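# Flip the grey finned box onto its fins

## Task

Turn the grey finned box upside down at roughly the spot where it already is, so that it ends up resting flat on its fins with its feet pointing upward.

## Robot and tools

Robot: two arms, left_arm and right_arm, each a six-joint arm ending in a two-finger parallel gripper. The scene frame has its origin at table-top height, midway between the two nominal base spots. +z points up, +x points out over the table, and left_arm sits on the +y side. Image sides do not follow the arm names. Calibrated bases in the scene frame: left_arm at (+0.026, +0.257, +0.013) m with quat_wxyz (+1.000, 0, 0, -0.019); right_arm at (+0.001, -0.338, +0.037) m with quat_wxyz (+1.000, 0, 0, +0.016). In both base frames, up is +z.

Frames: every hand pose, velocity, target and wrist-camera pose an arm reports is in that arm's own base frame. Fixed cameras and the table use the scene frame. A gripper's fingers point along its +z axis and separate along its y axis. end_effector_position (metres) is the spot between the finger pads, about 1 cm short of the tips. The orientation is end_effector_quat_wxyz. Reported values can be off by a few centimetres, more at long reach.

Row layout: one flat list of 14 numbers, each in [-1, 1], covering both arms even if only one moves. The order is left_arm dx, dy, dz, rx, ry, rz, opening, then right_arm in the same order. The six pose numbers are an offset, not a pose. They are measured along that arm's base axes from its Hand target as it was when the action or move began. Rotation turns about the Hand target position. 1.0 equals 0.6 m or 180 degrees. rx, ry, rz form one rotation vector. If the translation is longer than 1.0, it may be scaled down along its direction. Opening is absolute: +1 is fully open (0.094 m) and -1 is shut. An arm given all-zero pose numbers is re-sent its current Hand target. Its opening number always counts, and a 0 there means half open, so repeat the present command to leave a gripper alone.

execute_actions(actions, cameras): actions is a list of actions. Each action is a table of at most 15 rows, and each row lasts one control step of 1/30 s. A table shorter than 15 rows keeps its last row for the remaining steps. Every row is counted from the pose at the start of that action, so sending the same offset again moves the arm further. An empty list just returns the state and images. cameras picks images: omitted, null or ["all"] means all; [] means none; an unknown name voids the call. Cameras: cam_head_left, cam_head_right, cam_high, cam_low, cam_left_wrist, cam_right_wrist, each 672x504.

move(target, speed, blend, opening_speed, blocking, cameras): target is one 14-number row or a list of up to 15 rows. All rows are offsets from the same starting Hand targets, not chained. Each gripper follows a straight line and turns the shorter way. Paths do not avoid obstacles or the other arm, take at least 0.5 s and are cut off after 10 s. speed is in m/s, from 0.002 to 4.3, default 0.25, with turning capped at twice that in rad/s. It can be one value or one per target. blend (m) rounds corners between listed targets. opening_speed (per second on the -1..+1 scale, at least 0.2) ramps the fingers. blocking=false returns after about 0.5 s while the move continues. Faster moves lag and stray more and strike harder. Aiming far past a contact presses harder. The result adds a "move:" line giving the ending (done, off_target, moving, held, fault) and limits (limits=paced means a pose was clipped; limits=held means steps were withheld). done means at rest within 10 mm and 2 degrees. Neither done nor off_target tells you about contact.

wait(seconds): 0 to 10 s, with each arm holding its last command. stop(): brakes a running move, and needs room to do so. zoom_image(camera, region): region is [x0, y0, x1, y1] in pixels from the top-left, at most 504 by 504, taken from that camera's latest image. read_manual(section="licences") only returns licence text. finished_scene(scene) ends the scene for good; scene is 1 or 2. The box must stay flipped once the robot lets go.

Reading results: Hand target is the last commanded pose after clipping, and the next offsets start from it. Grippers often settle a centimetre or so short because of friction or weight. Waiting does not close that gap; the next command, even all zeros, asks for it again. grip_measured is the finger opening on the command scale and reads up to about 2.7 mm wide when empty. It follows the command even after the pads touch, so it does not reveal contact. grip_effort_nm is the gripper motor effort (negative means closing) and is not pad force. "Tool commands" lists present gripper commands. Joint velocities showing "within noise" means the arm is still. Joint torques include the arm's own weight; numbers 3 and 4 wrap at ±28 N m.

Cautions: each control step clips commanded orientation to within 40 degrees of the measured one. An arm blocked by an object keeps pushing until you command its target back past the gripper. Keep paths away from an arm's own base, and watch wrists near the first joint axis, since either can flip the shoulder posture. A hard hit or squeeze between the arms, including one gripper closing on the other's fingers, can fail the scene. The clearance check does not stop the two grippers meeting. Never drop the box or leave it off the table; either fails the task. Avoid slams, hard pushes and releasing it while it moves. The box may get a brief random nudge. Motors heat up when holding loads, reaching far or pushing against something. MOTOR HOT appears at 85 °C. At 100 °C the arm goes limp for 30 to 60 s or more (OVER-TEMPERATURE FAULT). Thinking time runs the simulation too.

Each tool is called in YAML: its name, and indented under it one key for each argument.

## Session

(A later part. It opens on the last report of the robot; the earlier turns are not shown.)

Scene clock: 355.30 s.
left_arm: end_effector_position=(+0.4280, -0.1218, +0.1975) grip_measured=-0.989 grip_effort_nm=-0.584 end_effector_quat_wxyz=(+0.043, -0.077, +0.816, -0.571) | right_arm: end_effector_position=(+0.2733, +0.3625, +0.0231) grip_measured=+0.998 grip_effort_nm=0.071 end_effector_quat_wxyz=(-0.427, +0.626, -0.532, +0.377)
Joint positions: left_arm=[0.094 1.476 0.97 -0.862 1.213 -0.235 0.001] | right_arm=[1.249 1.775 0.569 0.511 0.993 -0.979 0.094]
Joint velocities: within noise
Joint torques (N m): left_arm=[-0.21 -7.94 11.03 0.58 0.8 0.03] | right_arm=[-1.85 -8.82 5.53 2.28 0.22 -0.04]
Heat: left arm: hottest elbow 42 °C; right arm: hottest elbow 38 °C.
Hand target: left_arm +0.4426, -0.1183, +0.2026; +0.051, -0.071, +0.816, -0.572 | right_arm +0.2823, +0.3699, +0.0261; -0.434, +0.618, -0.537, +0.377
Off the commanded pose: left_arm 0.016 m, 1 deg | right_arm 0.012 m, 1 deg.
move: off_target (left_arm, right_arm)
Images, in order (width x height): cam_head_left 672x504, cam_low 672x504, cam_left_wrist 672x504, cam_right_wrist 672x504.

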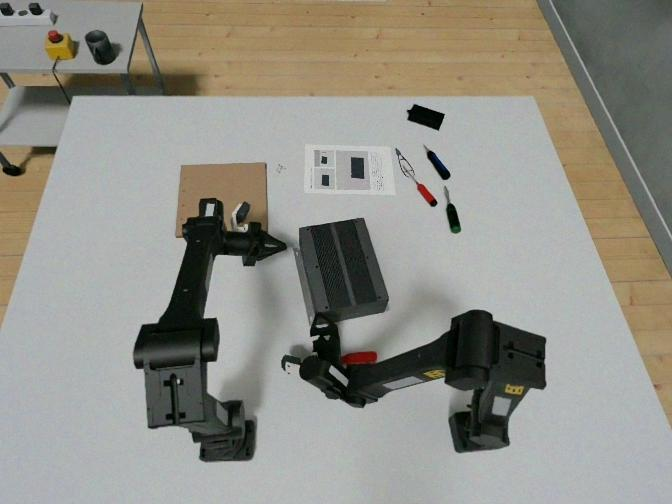

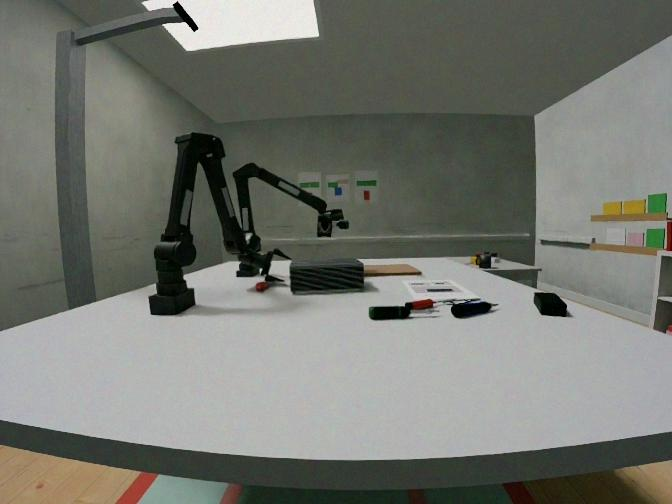

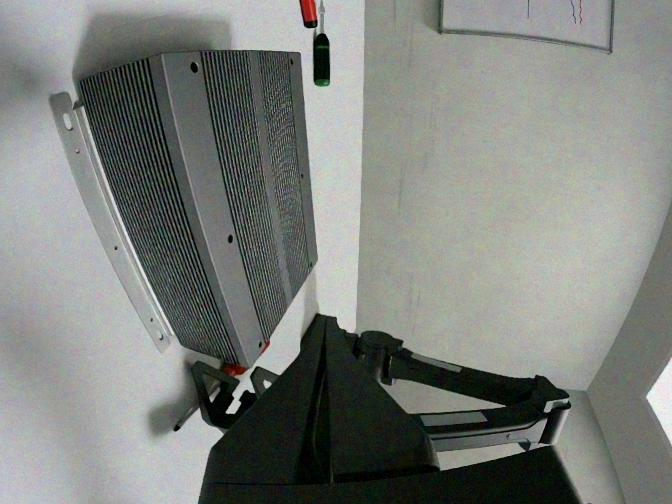

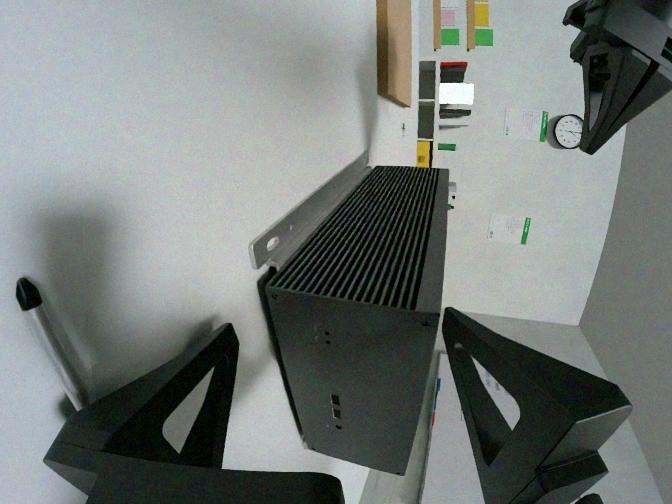

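move:
  target:
    - [0,0,0,0,0,0,-1,0.0,0,-0.012,0,0,0,1]
    - [0,0,0,0,0,0,-1,0.055,0.008,-0.013,0,0,0,1]
  speed: 0.04
  cameras: ["cam_right_wrist","cam_left_wrist","cam_high"]

zoom_image:
  camera: "cam_left_wrist"
  region: [50, 250, 300, 450]

zoom_image:
  camera: "cam_right_wrist"
  region: [150, 200, 500, 504]

Scene clock: 363.87 s.
left_arm: end_effector_position=(+0.4279, -0.1218, +0.1975) grip_measured=-0.989 grip_effort_nm=-0.589 end_effector_quat_wxyz=(+0.043, -0.077, +0.816, -0.571) | right_arm: end_effector_position=(+0.2823, +0.3689, +0.0206) grip_measured=+0.998 grip_effort_nm=0.081 end_effector_quat_wxyz=(-0.435, +0.634, -0.519, +0.374)
Joint positions: left_arm=[0.094 1.476 0.97 -0.863 1.213 -0.234 0.001] | right_arm=[1.225 1.803 0.573 0.598 0.954 -1.056 0.094]
Joint velocities: within noise
Joint torques (N m): left_arm=[-0.32 -7.88 10.99 0.61 0.81 0.02] | right_arm=[-6.24 -7.94 7.3 2.28 -0.78 -0.13]
Heat: left arm: hottest elbow 44 °C; right arm: hottest elbow 38 °C.
Hand target: left_arm +0.4426, -0.1183, +0.2026; +0.051, -0.071, +0.816, -0.572 | right_arm +0.3154, +0.3747, +0.0184; -0.434, +0.618, -0.537, +0.377
Off the commanded pose: left_arm 0.016 m, 1 deg | right_arm 0.034 m, 3 deg.
move: off_target (left_arm, right_arm)
Images, in order (width x height): cam_high 672x504, cam_left_wrist 672x504, cam_right_wrist 672x504.

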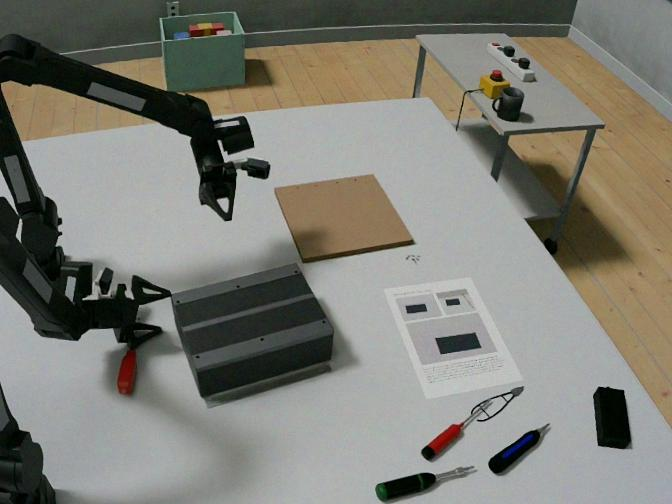

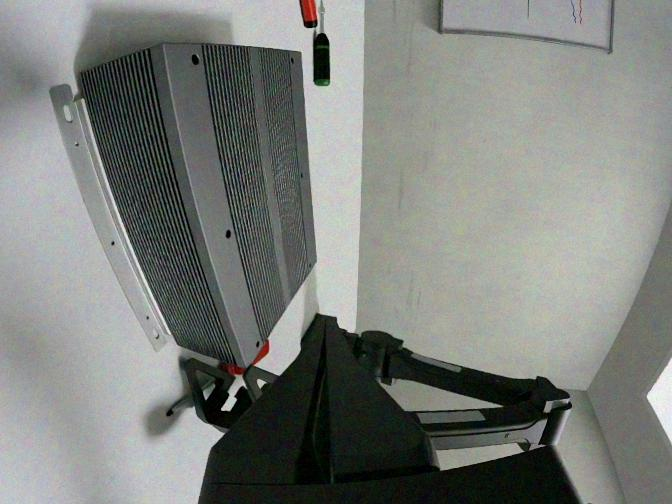

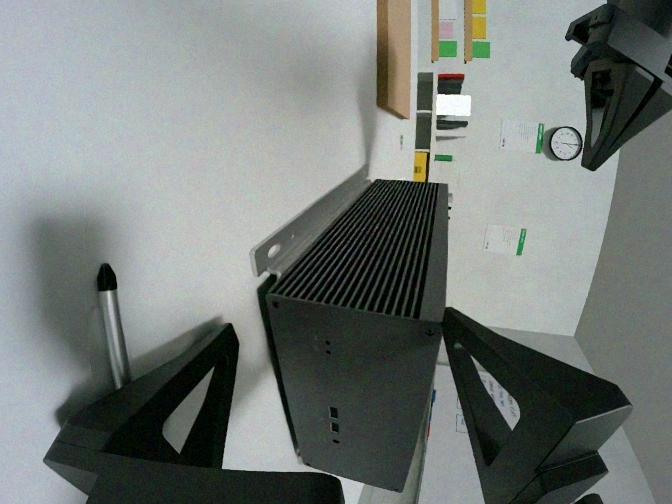

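Scaled by 2.016 from the camera's 672x504 image, which has a finer 960x720 frame.

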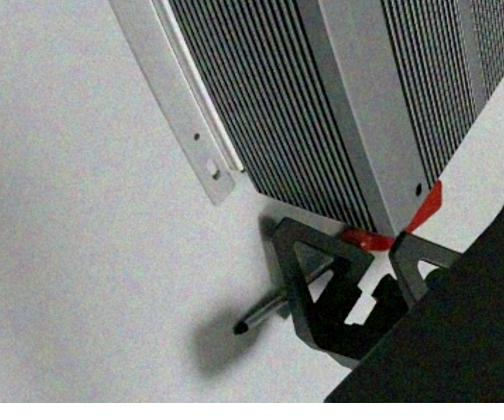

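Scaled by 1.440 from the camera's 672x504 image, which has a finer 960x720 frame.

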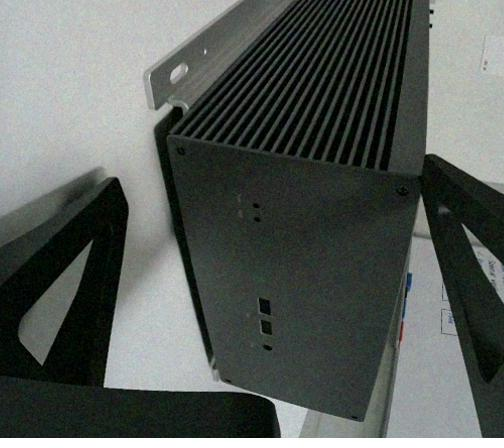

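move:
  target:
    - [0,0,0,0,0,0,-1,-0.09,-0.015,0.03,0,0,0,1]
    - [0,0,0,0,0,0,-1,-0.06,-0.008,0.02,0,0,0,1]
    - [0,0,0,0,0,0,-1,0.0,0,0.02,0,0,0,1]
  speed: 0.06
  cameras: ["cam_right_wrist","cam_left_wrist"]

zoom_image:
  camera: "cam_left_wrist"
  region: [50, 250, 300, 450]

Scene clock: 392.10 s.
left_arm: end_effector_position=(+0.4279, -0.1218, +0.1975) grip_measured=-0.989 grip_effort_nm=-0.584 end_effector_quat_wxyz=(+0.043, -0.077, +0.816, -0.571) | right_arm: end_effector_position=(+0.3052, +0.3662, +0.0258) grip_measured=+0.998 grip_effort_nm=0.076 end_effector_quat_wxyz=(-0.425, +0.626, -0.533, +0.377)
Joint positions: left_arm=[0.094 1.476 0.97 -0.863 1.213 -0.234 0.001] | right_arm=[1.17 1.792 0.604 0.554 0.931 -1.058 0.094]
Joint velocities: within noise
Joint torques (N m): left_arm=[-0.32 -7.88 11 0.59 0.8 0.03] | right_arm=[-1.85 -9.35 6.01 2.32 0.16 -0.07]
Heat: left arm: hottest elbow 47 °C; right arm: hottest elbow 39 °C.
Hand target: left_arm +0.4426, -0.1183, +0.2026; +0.051, -0.071, +0.816, -0.572 | right_arm +0.3154, +0.3747, +0.0303; -0.434, +0.618, -0.537, +0.377
Off the commanded pose: left_arm 0.016 m, 1 deg | right_arm 0.014 m, 1 deg.
move: off_target (left_arm, right_arm)
Images, in order (width x height): cam_left_wrist 672x504, cam_right_wrist 672x504.

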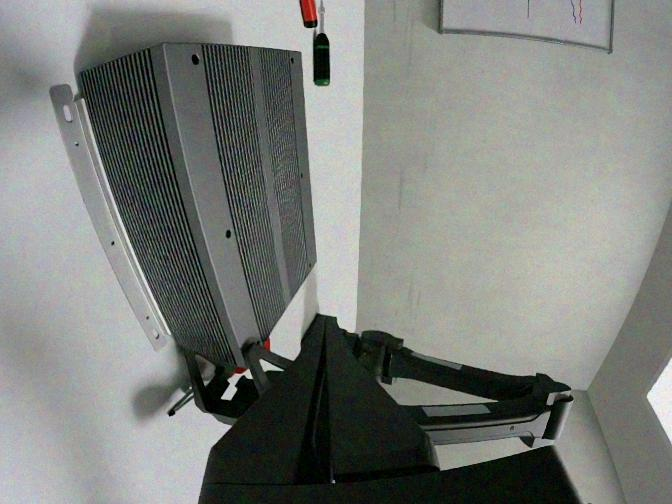

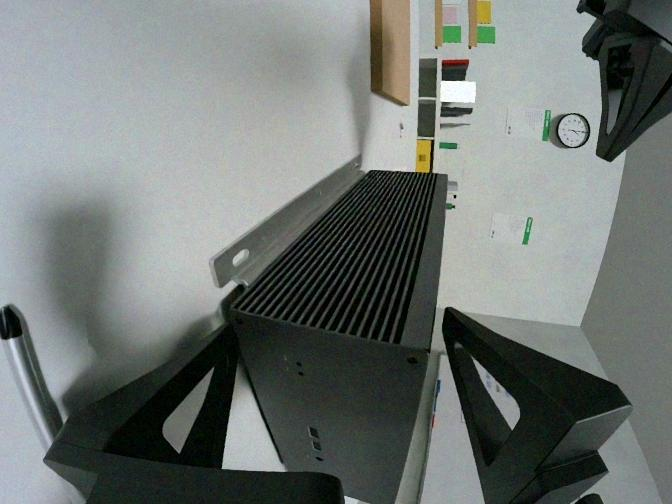

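Scaled by 2.016 from the camera's 672x504 image, which has a finer 960x720 frame.

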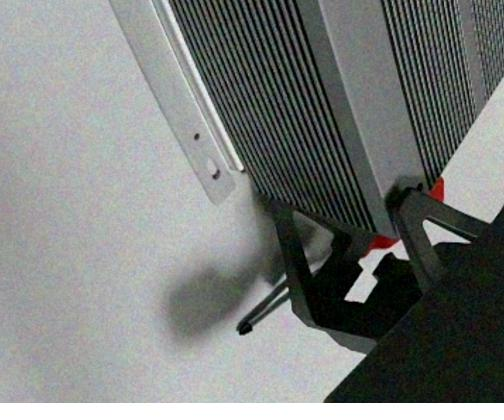

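move:
  target:
    - [0,0,0,0,0,0,-1,-0.03,-0.004,0,0,0,0,1]
    - [0,0,0,0,0,0,-1,-0.03,-0.004,-0.018,0,0,0,1]
    - [0,0,0,0,0,0,-1,0.05,0.006,-0.018,0,0,0,1]
  speed: 0.05
  cameras: ["cam_right_wrist","cam_left_wrist"]

zoom_image:
  camera: "cam_left_wrist"
  region: [50, 250, 300, 450]

Scene clock: 399.33 s.
left_arm: end_effector_position=(+0.4279, -0.1218, +0.1975) grip_measured=-0.989 grip_effort_nm=-0.589 end_effector_quat_wxyz=(+0.043, -0.077, +0.816, -0.571) | right_arm: end_effector_position=(+0.3133, +0.3728, +0.0217) grip_measured=+0.999 grip_effort_nm=0.022 end_effector_quat_wxyz=(-0.434, +0.626, -0.530, +0.372)
Joint positions: left_arm=[0.094 1.476 0.97 -0.863 1.213 -0.234 0.001] | right_arm=[1.154 1.826 0.617 0.614 0.905 -1.089 0.094]
Joint velocities: within noise
Joint torques (N m): left_arm=[-0.26 -7.88 10.99 0.61 0.8 0.03] | right_arm=[-5.54 -7.24 7.47 2.59 -1.07 -0.32]
Heat: left arm: hottest elbow 47 °C; right arm: hottest elbow 38 °C.
Hand target: left_arm +0.4426, -0.1183, +0.2026; +0.051, -0.071, +0.816, -0.572 | right_arm +0.3454, +0.3783, +0.0195; -0.434, +0.618, -0.537, +0.377
Off the commanded pose: left_arm 0.016 m, 1 deg | right_arm 0.033 m, 1 deg.
move: off_target (left_arm, right_arm)
Images, in order (width x height): cam_left_wrist 672x504, cam_right_wrist 672x504.

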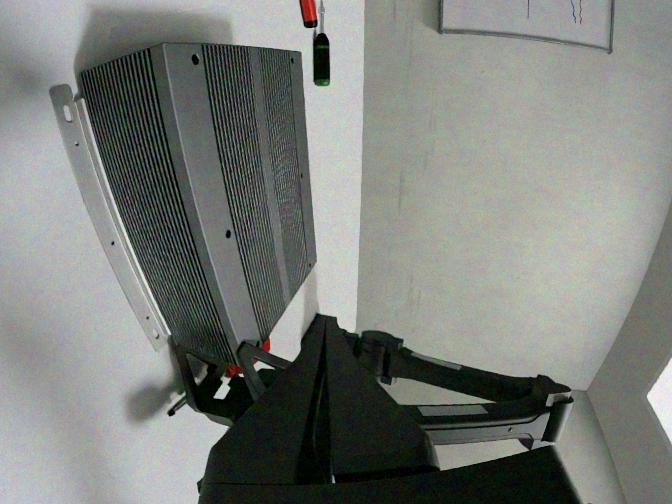

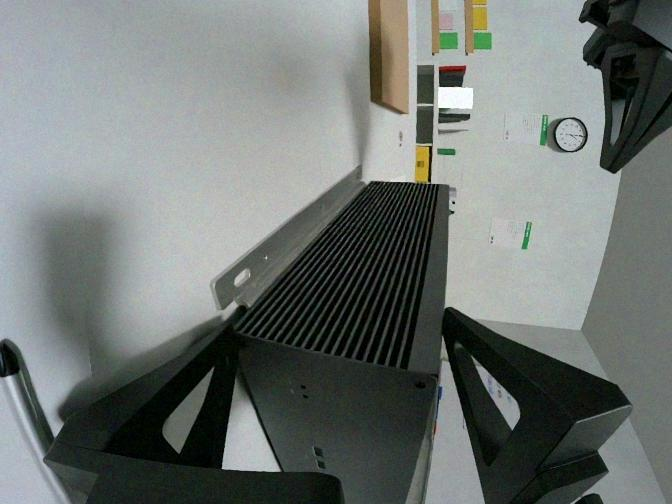

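Scaled by 2.016 from the camera's 672x504 image, which has a finer 960x720 frame.

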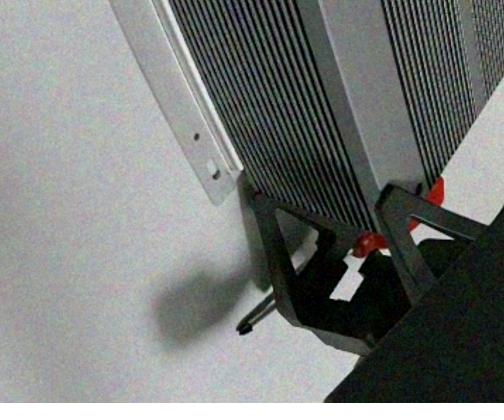

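move:
  target:
    - [0,0,0,0,0,0,-1,-0.1,-0.015,0.005,0,0,0,1]
    - [0,0,0,0,0,0,-1,-0.1,-0.06,-0.005,0,0,0,1]
    - [0,0,0,0,0,0,-1,-0.04,-0.05,-0.008,0,0,0,1]
    - [0,0,0,0,0,0,-1,0.01,-0.042,-0.008,0,0,0,1]
  speed: 0.06
  cameras: ["cam_right_wrist","cam_left_wrist"]

zoom_image:
  camera: "cam_left_wrist"
  region: [50, 250, 300, 450]

Scene clock: 409.20 s.
left_arm: end_effector_position=(+0.4279, -0.1218, +0.1975) grip_measured=-0.989 grip_effort_nm=-0.584 end_effector_quat_wxyz=(+0.043, -0.077, +0.816, -0.571) | right_arm: end_effector_position=(+0.3152, +0.3522, +0.0216) grip_measured=+1.000 grip_effort_nm=0.012 end_effector_quat_wxyz=(-0.443, +0.622, -0.530, +0.367)
Joint positions: left_arm=[0.094 1.476 0.97 -0.863 1.213 -0.234 0.001] | right_arm=[1.124 1.813 0.557 0.703 0.873 -1.115 0.094]
Joint velocities: within noise
Joint torques (N m): left_arm=[-0.21 -7.88 11.03 0.61 0.8 0.03] | right_arm=[-7.41 -7.18 7.35 2.19 -1.21 -0.4]
Heat: left arm: hottest elbow 48 °C; right arm: hottest elbow 38 °C.
Hand target: left_arm +0.4426, -0.1183, +0.2026; +0.051, -0.071, +0.816, -0.572 | right_arm +0.3514, +0.3533, +0.0148; -0.434, +0.618, -0.537, +0.377
Off the commanded pose: left_arm 0.016 m, 1 deg | right_arm 0.037 m, 2 deg.
move: off_target (left_arm, right_arm)
Images, in order (width x height): cam_left_wrist 672x504, cam_right_wrist 672x504.

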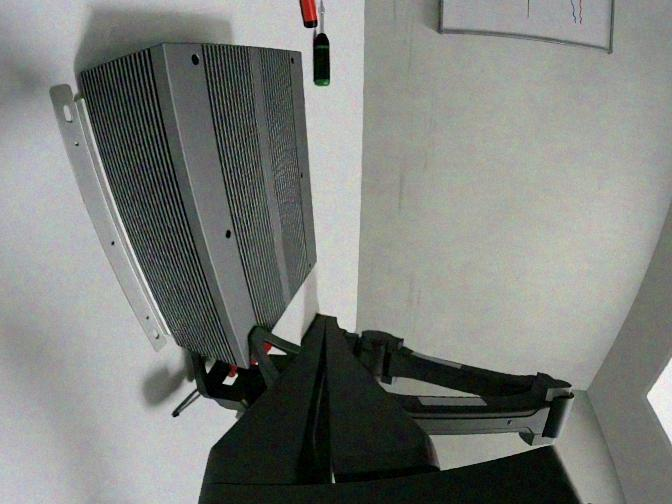

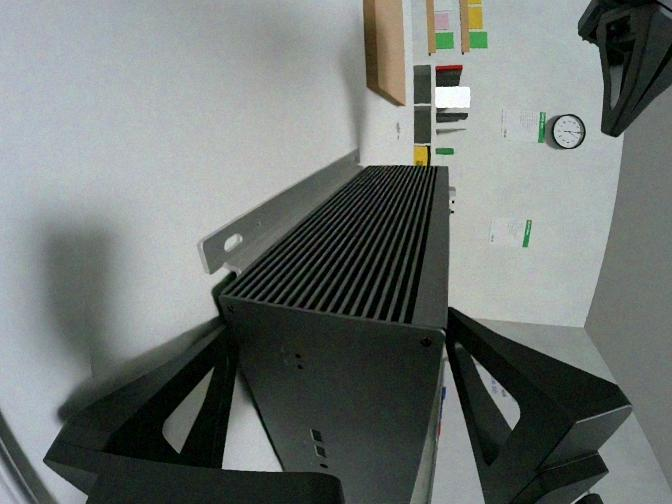

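Scaled by 2.016 from the camera's 672x504 image, which has a finer 960x720 frame.

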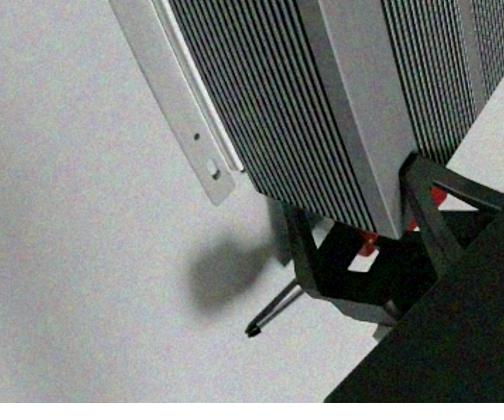

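zoom_image:
  camera: "cam_right_wrist"
  region: [170, 230, 300, 400]

zoom_image:
  camera: "cam_right_wrist"
  region: [400, 260, 530, 400]

Scaled by 2.965 from the camera's 672x504 image, which has a finer 960x720 frame.

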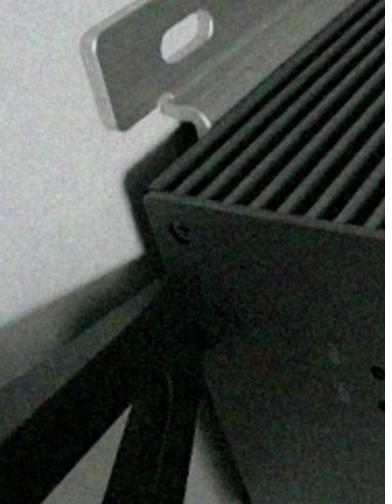

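Scaled by 3.600 from the camera's 672x504 image, which has a finer 960x720 frame.

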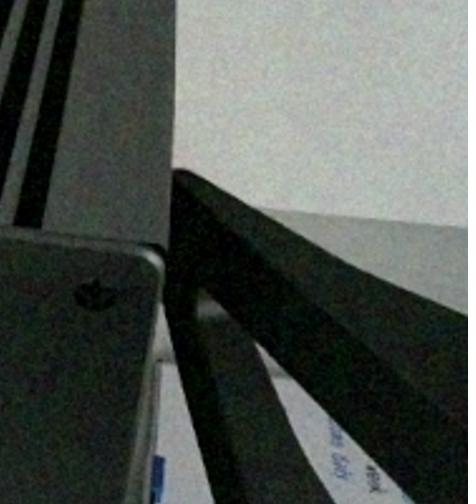

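move:
  target:
    - [0,0,0,0,0,0,-1,-0.11,-0.016,0.01,0.003,-0.02,0,1]
    - [0,0,0,0,0,0,-1,-0.09,-0.012,-0.002,0.003,-0.02,0,1]
    - [0,0,0,0,0,0,-1,0.01,0.0,-0.002,0.003,-0.02,0,1]
  speed: 0.06
  cameras: ["cam_right_wrist","cam_left_wrist"]

zoom_image:
  camera: "cam_right_wrist"
  region: [150, 230, 500, 430]

Scene clock: 429.67 s.
left_arm: end_effector_position=(+0.4279, -0.1218, +0.1975) grip_measured=-0.989 grip_effort_nm=-0.584 end_effector_quat_wxyz=(+0.043, -0.077, +0.816, -0.571) | right_arm: end_effector_position=(+0.3133, +0.3500, +0.0205) grip_measured=+1.000 grip_effort_nm=0.002 end_effector_quat_wxyz=(-0.465, +0.609, -0.518, +0.381)
Joint positions: left_arm=[0.094 1.476 0.97 -0.863 1.213 -0.234 0.001] | right_arm=[1.132 1.868 0.536 0.869 0.899 -1.18 0.094]
Joint velocities: within noise
Joint torques (N m): left_arm=[-0.38 -7.82 11.02 0.62 0.81 0.03] | right_arm=[-8.12 -7 7.82 1.99 -1.68 -0.42]
Heat: left arm: hottest elbow 48 °C; right arm: hottest elbow 39 °C.
Hand target: left_arm +0.4426, -0.1183, +0.2026; +0.051, -0.071, +0.816, -0.572 | right_arm +0.3573, +0.3531, +0.0135; -0.453, +0.603, -0.525, +0.394
Off the commanded pose: left_arm 0.016 m, 1 deg | right_arm 0.045 m, 2 deg.
move: off_target (left_arm, right_arm)
Images, in order (width x height): cam_left_wrist 672x504, cam_right_wrist 672x504.

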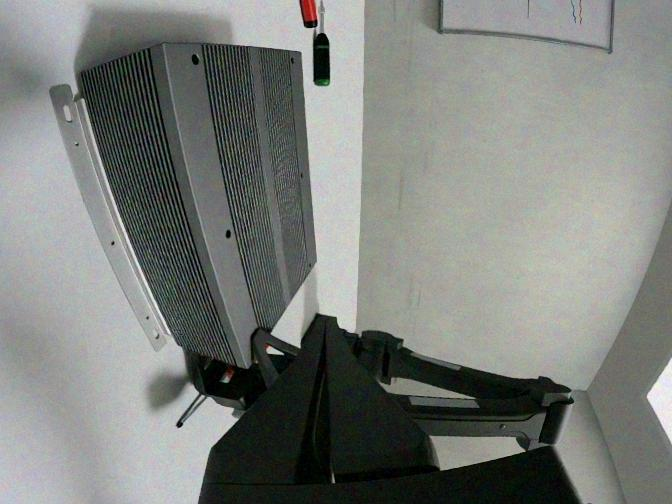

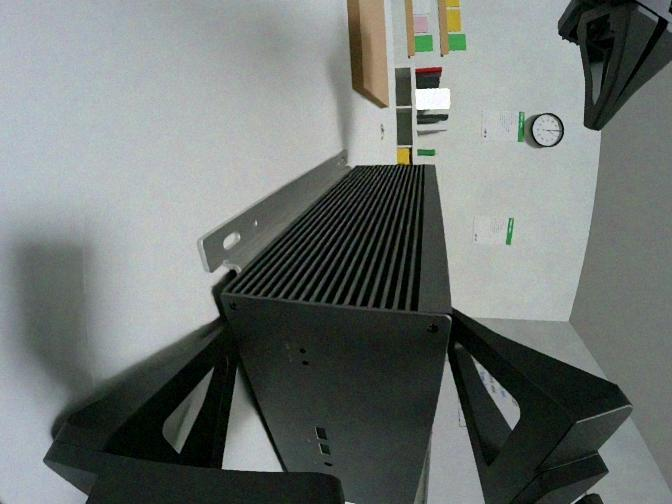

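Scaled by 1.440 from the camera's 672x504 image, which has a finer 960x720 frame.

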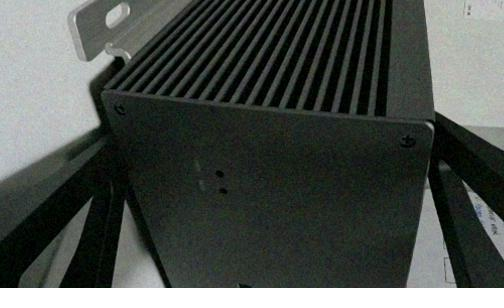

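move:
  target: [0,0,0,0,0,0,-1,-0.01,0,0.0,0,0,0,0.75]
  opening_speed: 0.2
  cameras: ["cam_right_wrist","cam_left_wrist"]

zoom_image:
  camera: "cam_right_wrist"
  region: [150, 230, 500, 430]

Scene clock: 442.17 s.
left_arm: end_effector_position=(+0.4279, -0.1218, +0.1975) grip_measured=-0.989 grip_effort_nm=-0.584 end_effector_quat_wxyz=(+0.043, -0.077, +0.816, -0.571) | right_arm: end_effector_position=(+0.3131, +0.3498, +0.0204) grip_measured=+0.949 grip_effort_nm=-1.043 end_effector_quat_wxyz=(-0.465, +0.609, -0.518, +0.380)
Joint positions: left_arm=[0.094 1.476 0.97 -0.863 1.213 -0.234 0.001] | right_arm=[1.132 1.868 0.535 0.87 0.898 -1.18 0.092]
Joint velocities: within noise
Joint torques (N m): left_arm=[-0.21 -7.94 11.02 0.64 0.8 0.03] | right_arm=[-6.89 -6.77 7.57 1.8 -1.14 -0.36]
Heat: left arm: hottest elbow 49 °C; right arm: hottest elbow 38 °C.
Hand target: left_arm +0.4426, -0.1183, +0.2026; +0.051, -0.071, +0.816, -0.572 | right_arm +0.3513, +0.3532, +0.0135; -0.453, +0.604, -0.525, +0.393
Off the commanded pose: left_arm 0.016 m, 1 deg | right_arm 0.039 m, 2 deg.
move: off_target (left_arm, right_arm)
Images, in order (width x height): cam_left_wrist 672x504, cam_right_wrist 672x504.

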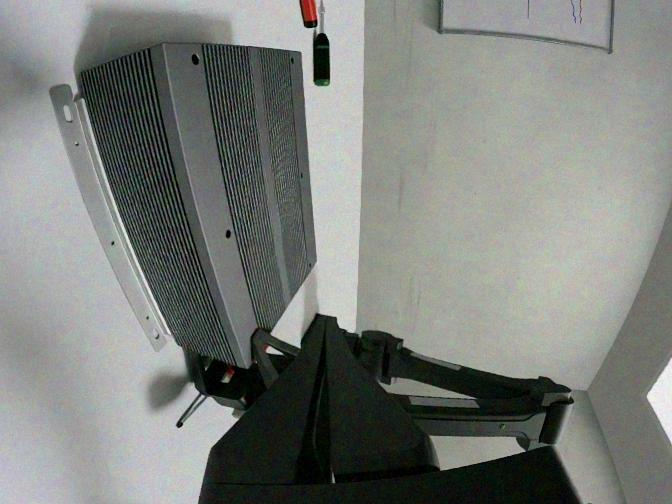

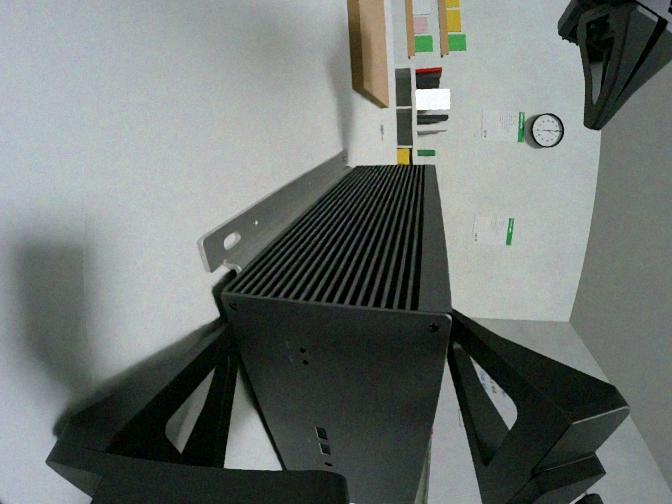

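Scaled by 1.440 from the camera's 672x504 image, which has a finer 960x720 frame.

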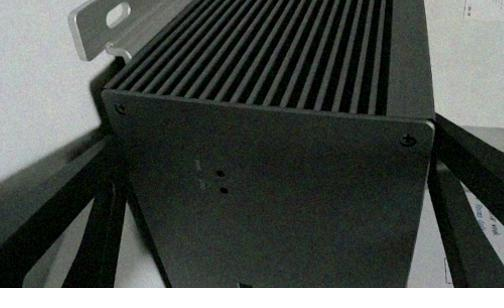

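move:
  target: [0,0,0,0,0,0,-1,-0.04,-0.01,0.1,0.09,0.012,0,0.5]
  speed: 0.04
  cameras: ["cam_right_wrist","cam_left_wrist","cam_high"]

Scene clock: 452.17 s.
left_arm: end_effector_position=(+0.4279, -0.1218, +0.1975) grip_measured=-0.989 grip_effort_nm=-0.589 end_effector_quat_wxyz=(+0.043, -0.077, +0.816, -0.571) | right_arm: end_effector_position=(+0.3106, +0.3476, +0.0528) grip_measured=+0.501 grip_effort_nm=-0.056 end_effector_quat_wxyz=(-0.506, +0.571, -0.570, +0.305)
Joint positions: left_arm=[0.094 1.476 0.97 -0.863 1.213 -0.234 0.001] | right_arm=[1.115 1.714 0.501 0.755 0.816 -0.984 0.071]
Joint velocities: within noise
Joint torques (N m): left_arm=[-0.32 -7.88 11 0.58 0.8 0.03] | right_arm=[-3.55 -11.99 5.2 2.22 0.37 0.16]
Heat: left arm: hottest elbow 49 °C; right arm: hottest elbow 38 °C.
Hand target: left_arm +0.4426, -0.1183, +0.2026; +0.051, -0.071, +0.816, -0.572 | right_arm +0.3273, +0.3472, +0.0735; -0.524, +0.541, -0.584, +0.304
Off the commanded pose: left_arm 0.016 m, 1 deg | right_arm 0.027 m, 4 deg.
move: off_target (left_arm, right_arm)
Images, in order (width x height): cam_high 672x504, cam_left_wrist 672x504, cam_right_wrist 672x504.

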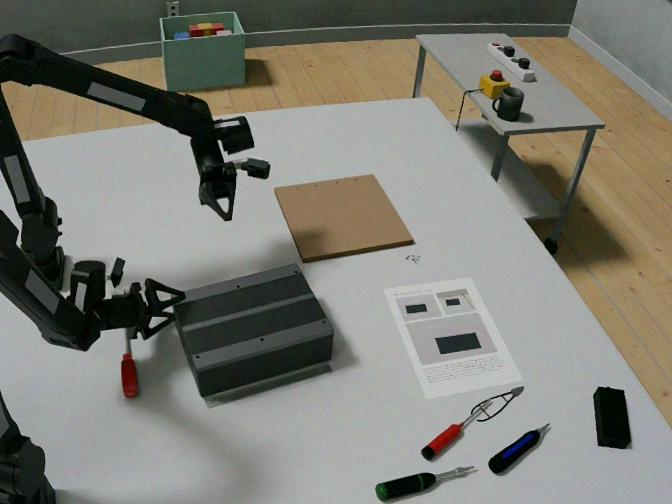

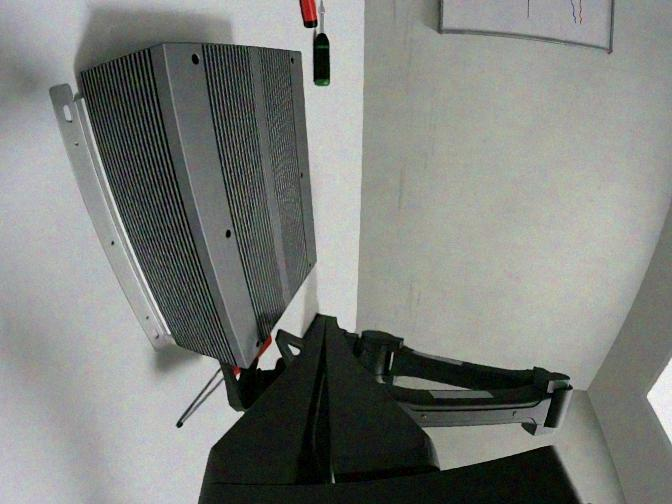

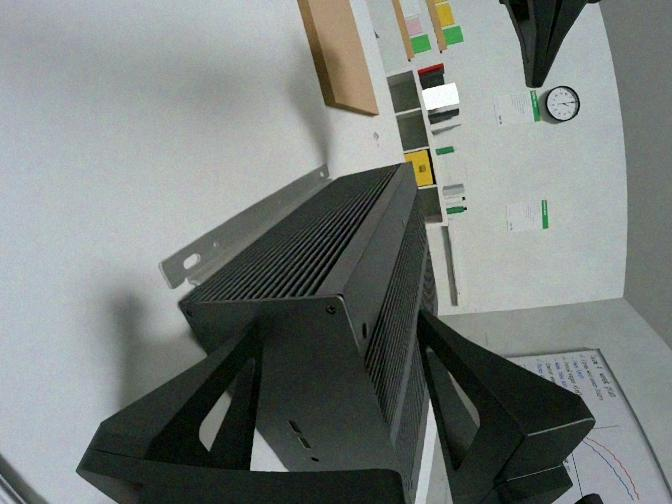

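move:
  target:
    - [0,0,0,0,0,0,-1,-0.06,0,0.0,0,0,0,1]
    - [0,0,0,0,0,0,-1,-0.1,-0.005,-0.04,-0.09,-0.012,0,1]
    - [0,0,0,0,0,0,-1,-0.022,-0.005,-0.055,-0.09,-0.012,0,1]
    - [0,0,0,0,0,0,-1,-0.022,-0.005,-0.113,-0.09,-0.012,0,1]
  speed: 0.06
  cameras: ["cam_right_wrist","cam_left_wrist"]

zoom_image:
  camera: "cam_right_wrist"
  region: [150, 230, 500, 430]

Scene clock: 490.10 s.
left_arm: end_effector_position=(+0.4279, -0.1218, +0.1975) grip_measured=-0.989 grip_effort_nm=-0.589 end_effector_quat_wxyz=(+0.043, -0.077, +0.816, -0.571) | right_arm: end_effector_position=(+0.3075, +0.3398, +0.0193) grip_measured=+0.999 grip_effort_nm=0.027 end_effector_quat_wxyz=(-0.465, +0.592, -0.529, +0.392)
Joint positions: left_arm=[0.094 1.476 0.97 -0.863 1.213 -0.234 0.001] | right_arm=[1.147 1.878 0.519 0.892 0.955 -1.151 0.094]
Joint velocities: within noise
Joint torques (N m): left_arm=[-0.38 -7.88 11.03 0.61 0.81 0.02] | right_arm=[-1.79 -6.71 4.45 1.63 -0.66 -0.08]
Heat: left arm: hottest elbow 50 °C; right arm: hottest elbow 37 °C.
Hand target: left_arm +0.4426, -0.1183, +0.2026; +0.051, -0.071, +0.816, -0.572 | right_arm +0.3141, +0.3442, +0.0057; -0.453, +0.604, -0.525, +0.394
Off the commanded pose: left_arm 0.016 m, 1 deg | right_arm 0.016 m, 2 deg.
move: off_target (left_arm, right_arm)
Images, in order (width x height): cam_left_wrist 672x504, cam_right_wrist 672x504.

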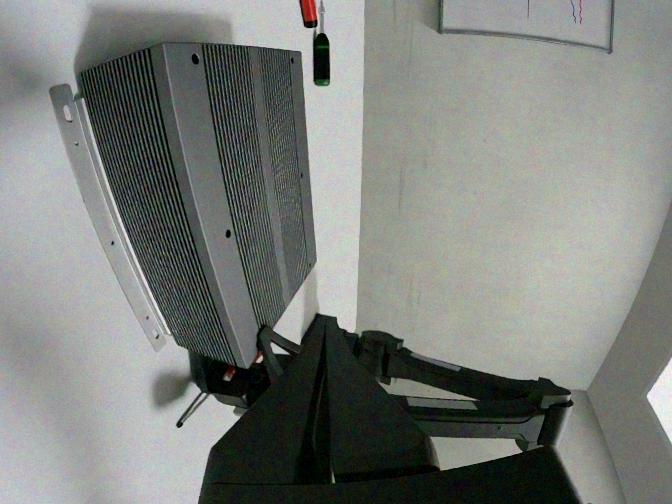

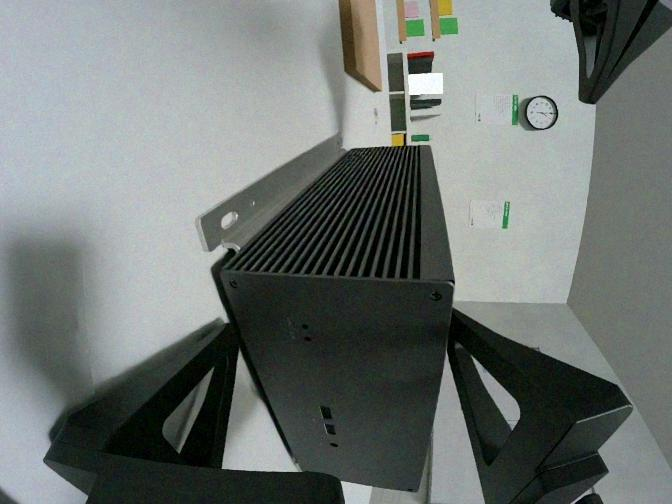

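Scaled by 1.440 from the camera's 672x504 image, which has a finer 960x720 frame.

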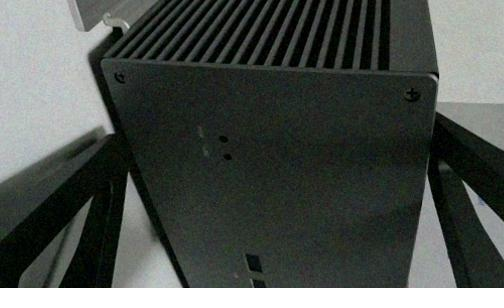

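move:
  target: [0,0,0,0,0,0,-1,0.06,0.008,0.004,0,0,0,1]
  speed: 0.04
  cameras: ["cam_right_wrist","cam_left_wrist"]

zoom_image:
  camera: "cam_right_wrist"
  region: [150, 230, 500, 430]

Scene clock: 499.63 s.
left_arm: end_effector_position=(+0.4279, -0.1218, +0.1975) grip_measured=-0.989 grip_effort_nm=-0.589 end_effector_quat_wxyz=(+0.043, -0.077, +0.816, -0.571) | right_arm: end_effector_position=(+0.3140, +0.3432, +0.0197) grip_measured=+1.000 grip_effort_nm=-0.095 end_effector_quat_wxyz=(-0.469, +0.598, -0.524, +0.384)
Joint positions: left_arm=[0.094 1.476 0.97 -0.863 1.213 -0.234 0.001] | right_arm=[1.128 1.879 0.524 0.906 0.914 -1.174 0.094]
Joint velocities: within noise
Joint torques (N m): left_arm=[-0.21 -8.12 11 0.62 0.81 0.02] | right_arm=[-6.83 -6.18 7.47 1.16 -1.86 -0.42]
Heat: left arm: hottest elbow 50 °C; right arm: hottest elbow 36 °C.
Hand target: left_arm +0.4426, -0.1183, +0.2026; +0.051, -0.071, +0.816, -0.572 | right_arm +0.3501, +0.3490, +0.0082; -0.453, +0.603, -0.525, +0.394
Off the commanded pose: left_arm 0.016 m, 1 deg | right_arm 0.038 m, 2 deg.
move: off_target (left_arm, right_arm)
Images, in order (width x height): cam_left_wrist 672x504, cam_right_wrist 672x504.

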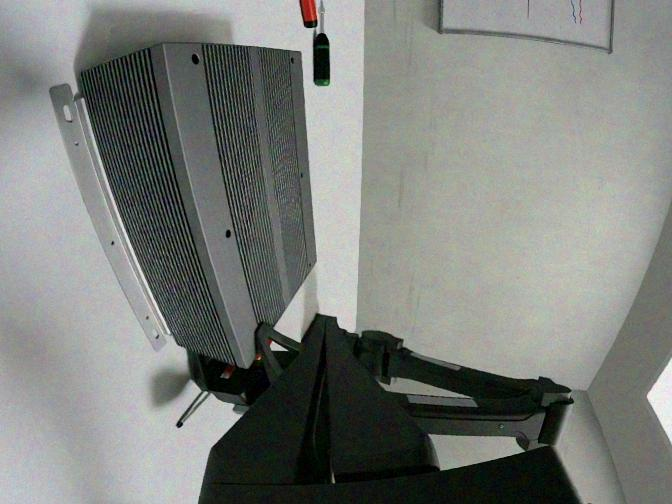

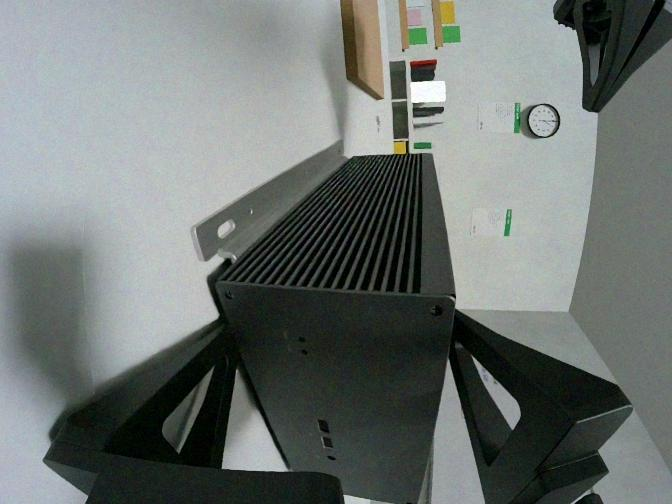

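Scaled by 1.440 from the camera's 672x504 image, which has a finer 960x720 frame.

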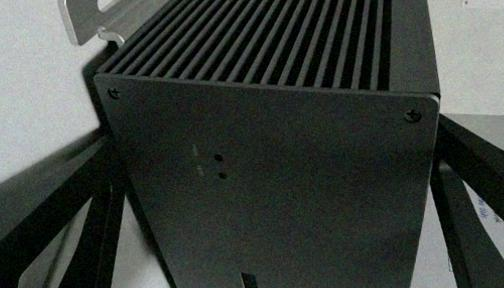

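move:
  target:
    - [0,0,0,0,0,0,-1,0,0,0.03,0.004,-0.025,0,1]
    - [0,0,0,0,0,0,-1,0.0,0.0,0.07,0.01,-0.07,0,1]
  speed: 0.05
  cameras: ["cam_right_wrist","cam_left_wrist"]

zoom_image:
  camera: "cam_right_wrist"
  region: [150, 180, 500, 430]

Scene clock: 515.40 s.
left_arm: end_effector_position=(+0.4279, -0.1218, +0.1975) grip_measured=-0.989 grip_effort_nm=-0.589 end_effector_quat_wxyz=(+0.043, -0.077, +0.816, -0.571) | right_arm: end_effector_position=(+0.3202, +0.3490, +0.0266) grip_measured=+1.000 grip_effort_nm=-0.095 end_effector_quat_wxyz=(-0.506, +0.588, -0.468, +0.423)
Joint positions: left_arm=[0.094 1.476 0.97 -0.863 1.213 -0.234 0.001] | right_arm=[1.119 2.006 0.526 1.266 0.906 -1.426 0.094]
Joint velocities: within noise
Joint torques (N m): left_arm=[-0.21 -7.82 11.04 0.55 0.81 0.03] | right_arm=[-4.6 -12.04 5.37 3.81 1.05 -0.49]
Heat: left arm: hottest elbow 50 °C; right arm: hottest elbow 36 °C.
Hand target: left_arm +0.4426, -0.1183, +0.2026; +0.051, -0.071, +0.816, -0.572 | right_arm +0.3501, +0.3489, +0.0502; -0.517, +0.549, -0.478, +0.449
Off the commanded pose: left_arm 0.016 m, 1 deg | right_arm 0.038 m, 6 deg.
move: off_target (left_arm, right_arm)
Images, in order (width x height): cam_left_wrist 672x504, cam_right_wrist 672x504.

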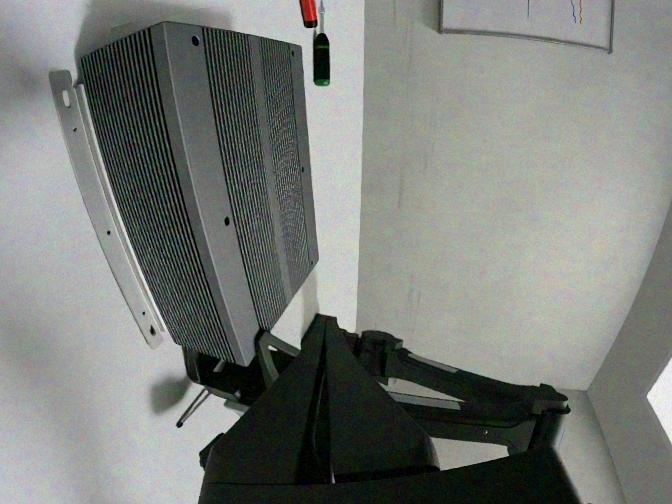

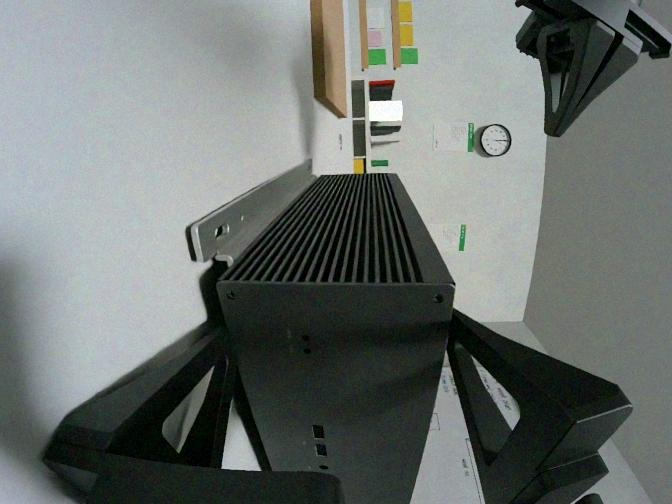

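Scaled by 1.440 from the camera's 672x504 image, which has a finer 960x720 frame.

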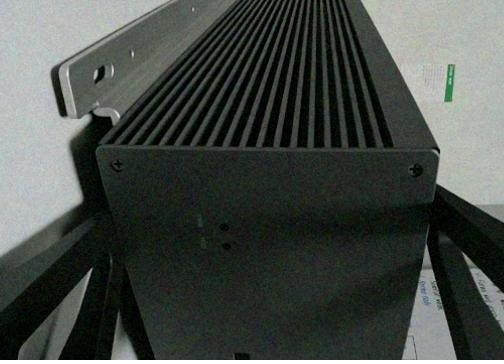

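move:
  target:
    - [0,0,0,0,0,0,-1,0.03,0.005,0.03,0.0,0,0,1]
    - [0,0,0,0,0,0,-1,0.03,0.005,0.05,0.003,-0.02,0,1]
  speed: 0.04
  cameras: ["cam_right_wrist","cam_left_wrist"]

zoom_image:
  camera: "cam_right_wrist"
  region: [150, 180, 500, 430]

Scene clock: 523.77 s.
left_arm: end_effector_position=(+0.4279, -0.1218, +0.1975) grip_measured=-0.989 grip_effort_nm=-0.589 end_effector_quat_wxyz=(+0.043, -0.077, +0.816, -0.571) | right_arm: end_effector_position=(+0.3362, +0.3468, +0.0303) grip_measured=+1.000 grip_effort_nm=-0.090 end_effector_quat_wxyz=(-0.493, +0.599, -0.446, +0.446)
Joint positions: left_arm=[0.094 1.476 0.97 -0.863 1.213 -0.234 0.001] | right_arm=[1.078 2.013 0.542 1.291 0.874 -1.528 0.094]
Joint velocities: within noise
Joint torques (N m): left_arm=[-0.26 -7.82 11.02 0.62 0.8 0.03] | right_arm=[-4.01 -14.92 5.64 5.15 0.97 -0.38]
Heat: left arm: hottest elbow 50 °C; right arm: hottest elbow 36 °C.
Hand target: left_arm +0.4426, -0.1183, +0.2026; +0.051, -0.071, +0.816, -0.572 | right_arm +0.3682, +0.3519, +0.0802; -0.535, +0.533, -0.464, +0.464
Off the commanded pose: left_arm 0.016 m, 1 deg | right_arm 0.059 m, 9 deg.
move: off_target (left_arm, right_arm)
Images, in order (width x height): cam_left_wrist 672x504, cam_right_wrist 672x504.

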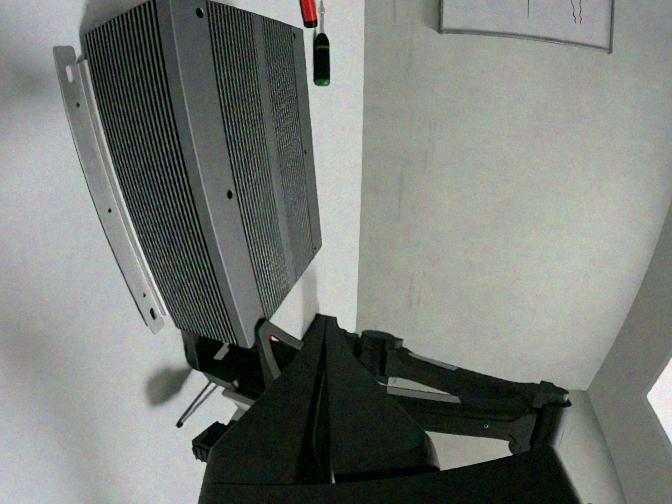

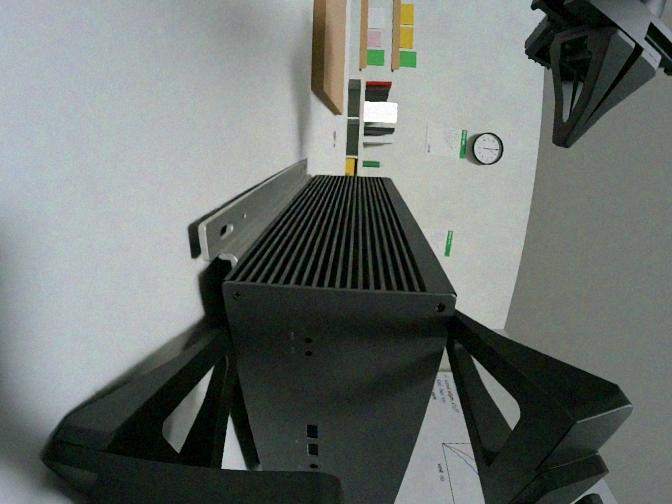

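Scaled by 1.440 from the camera's 672x504 image, which has a finer 960x720 frame.

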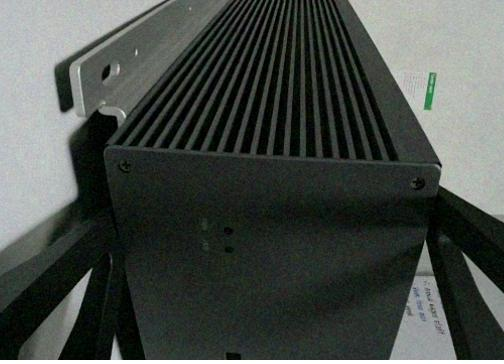

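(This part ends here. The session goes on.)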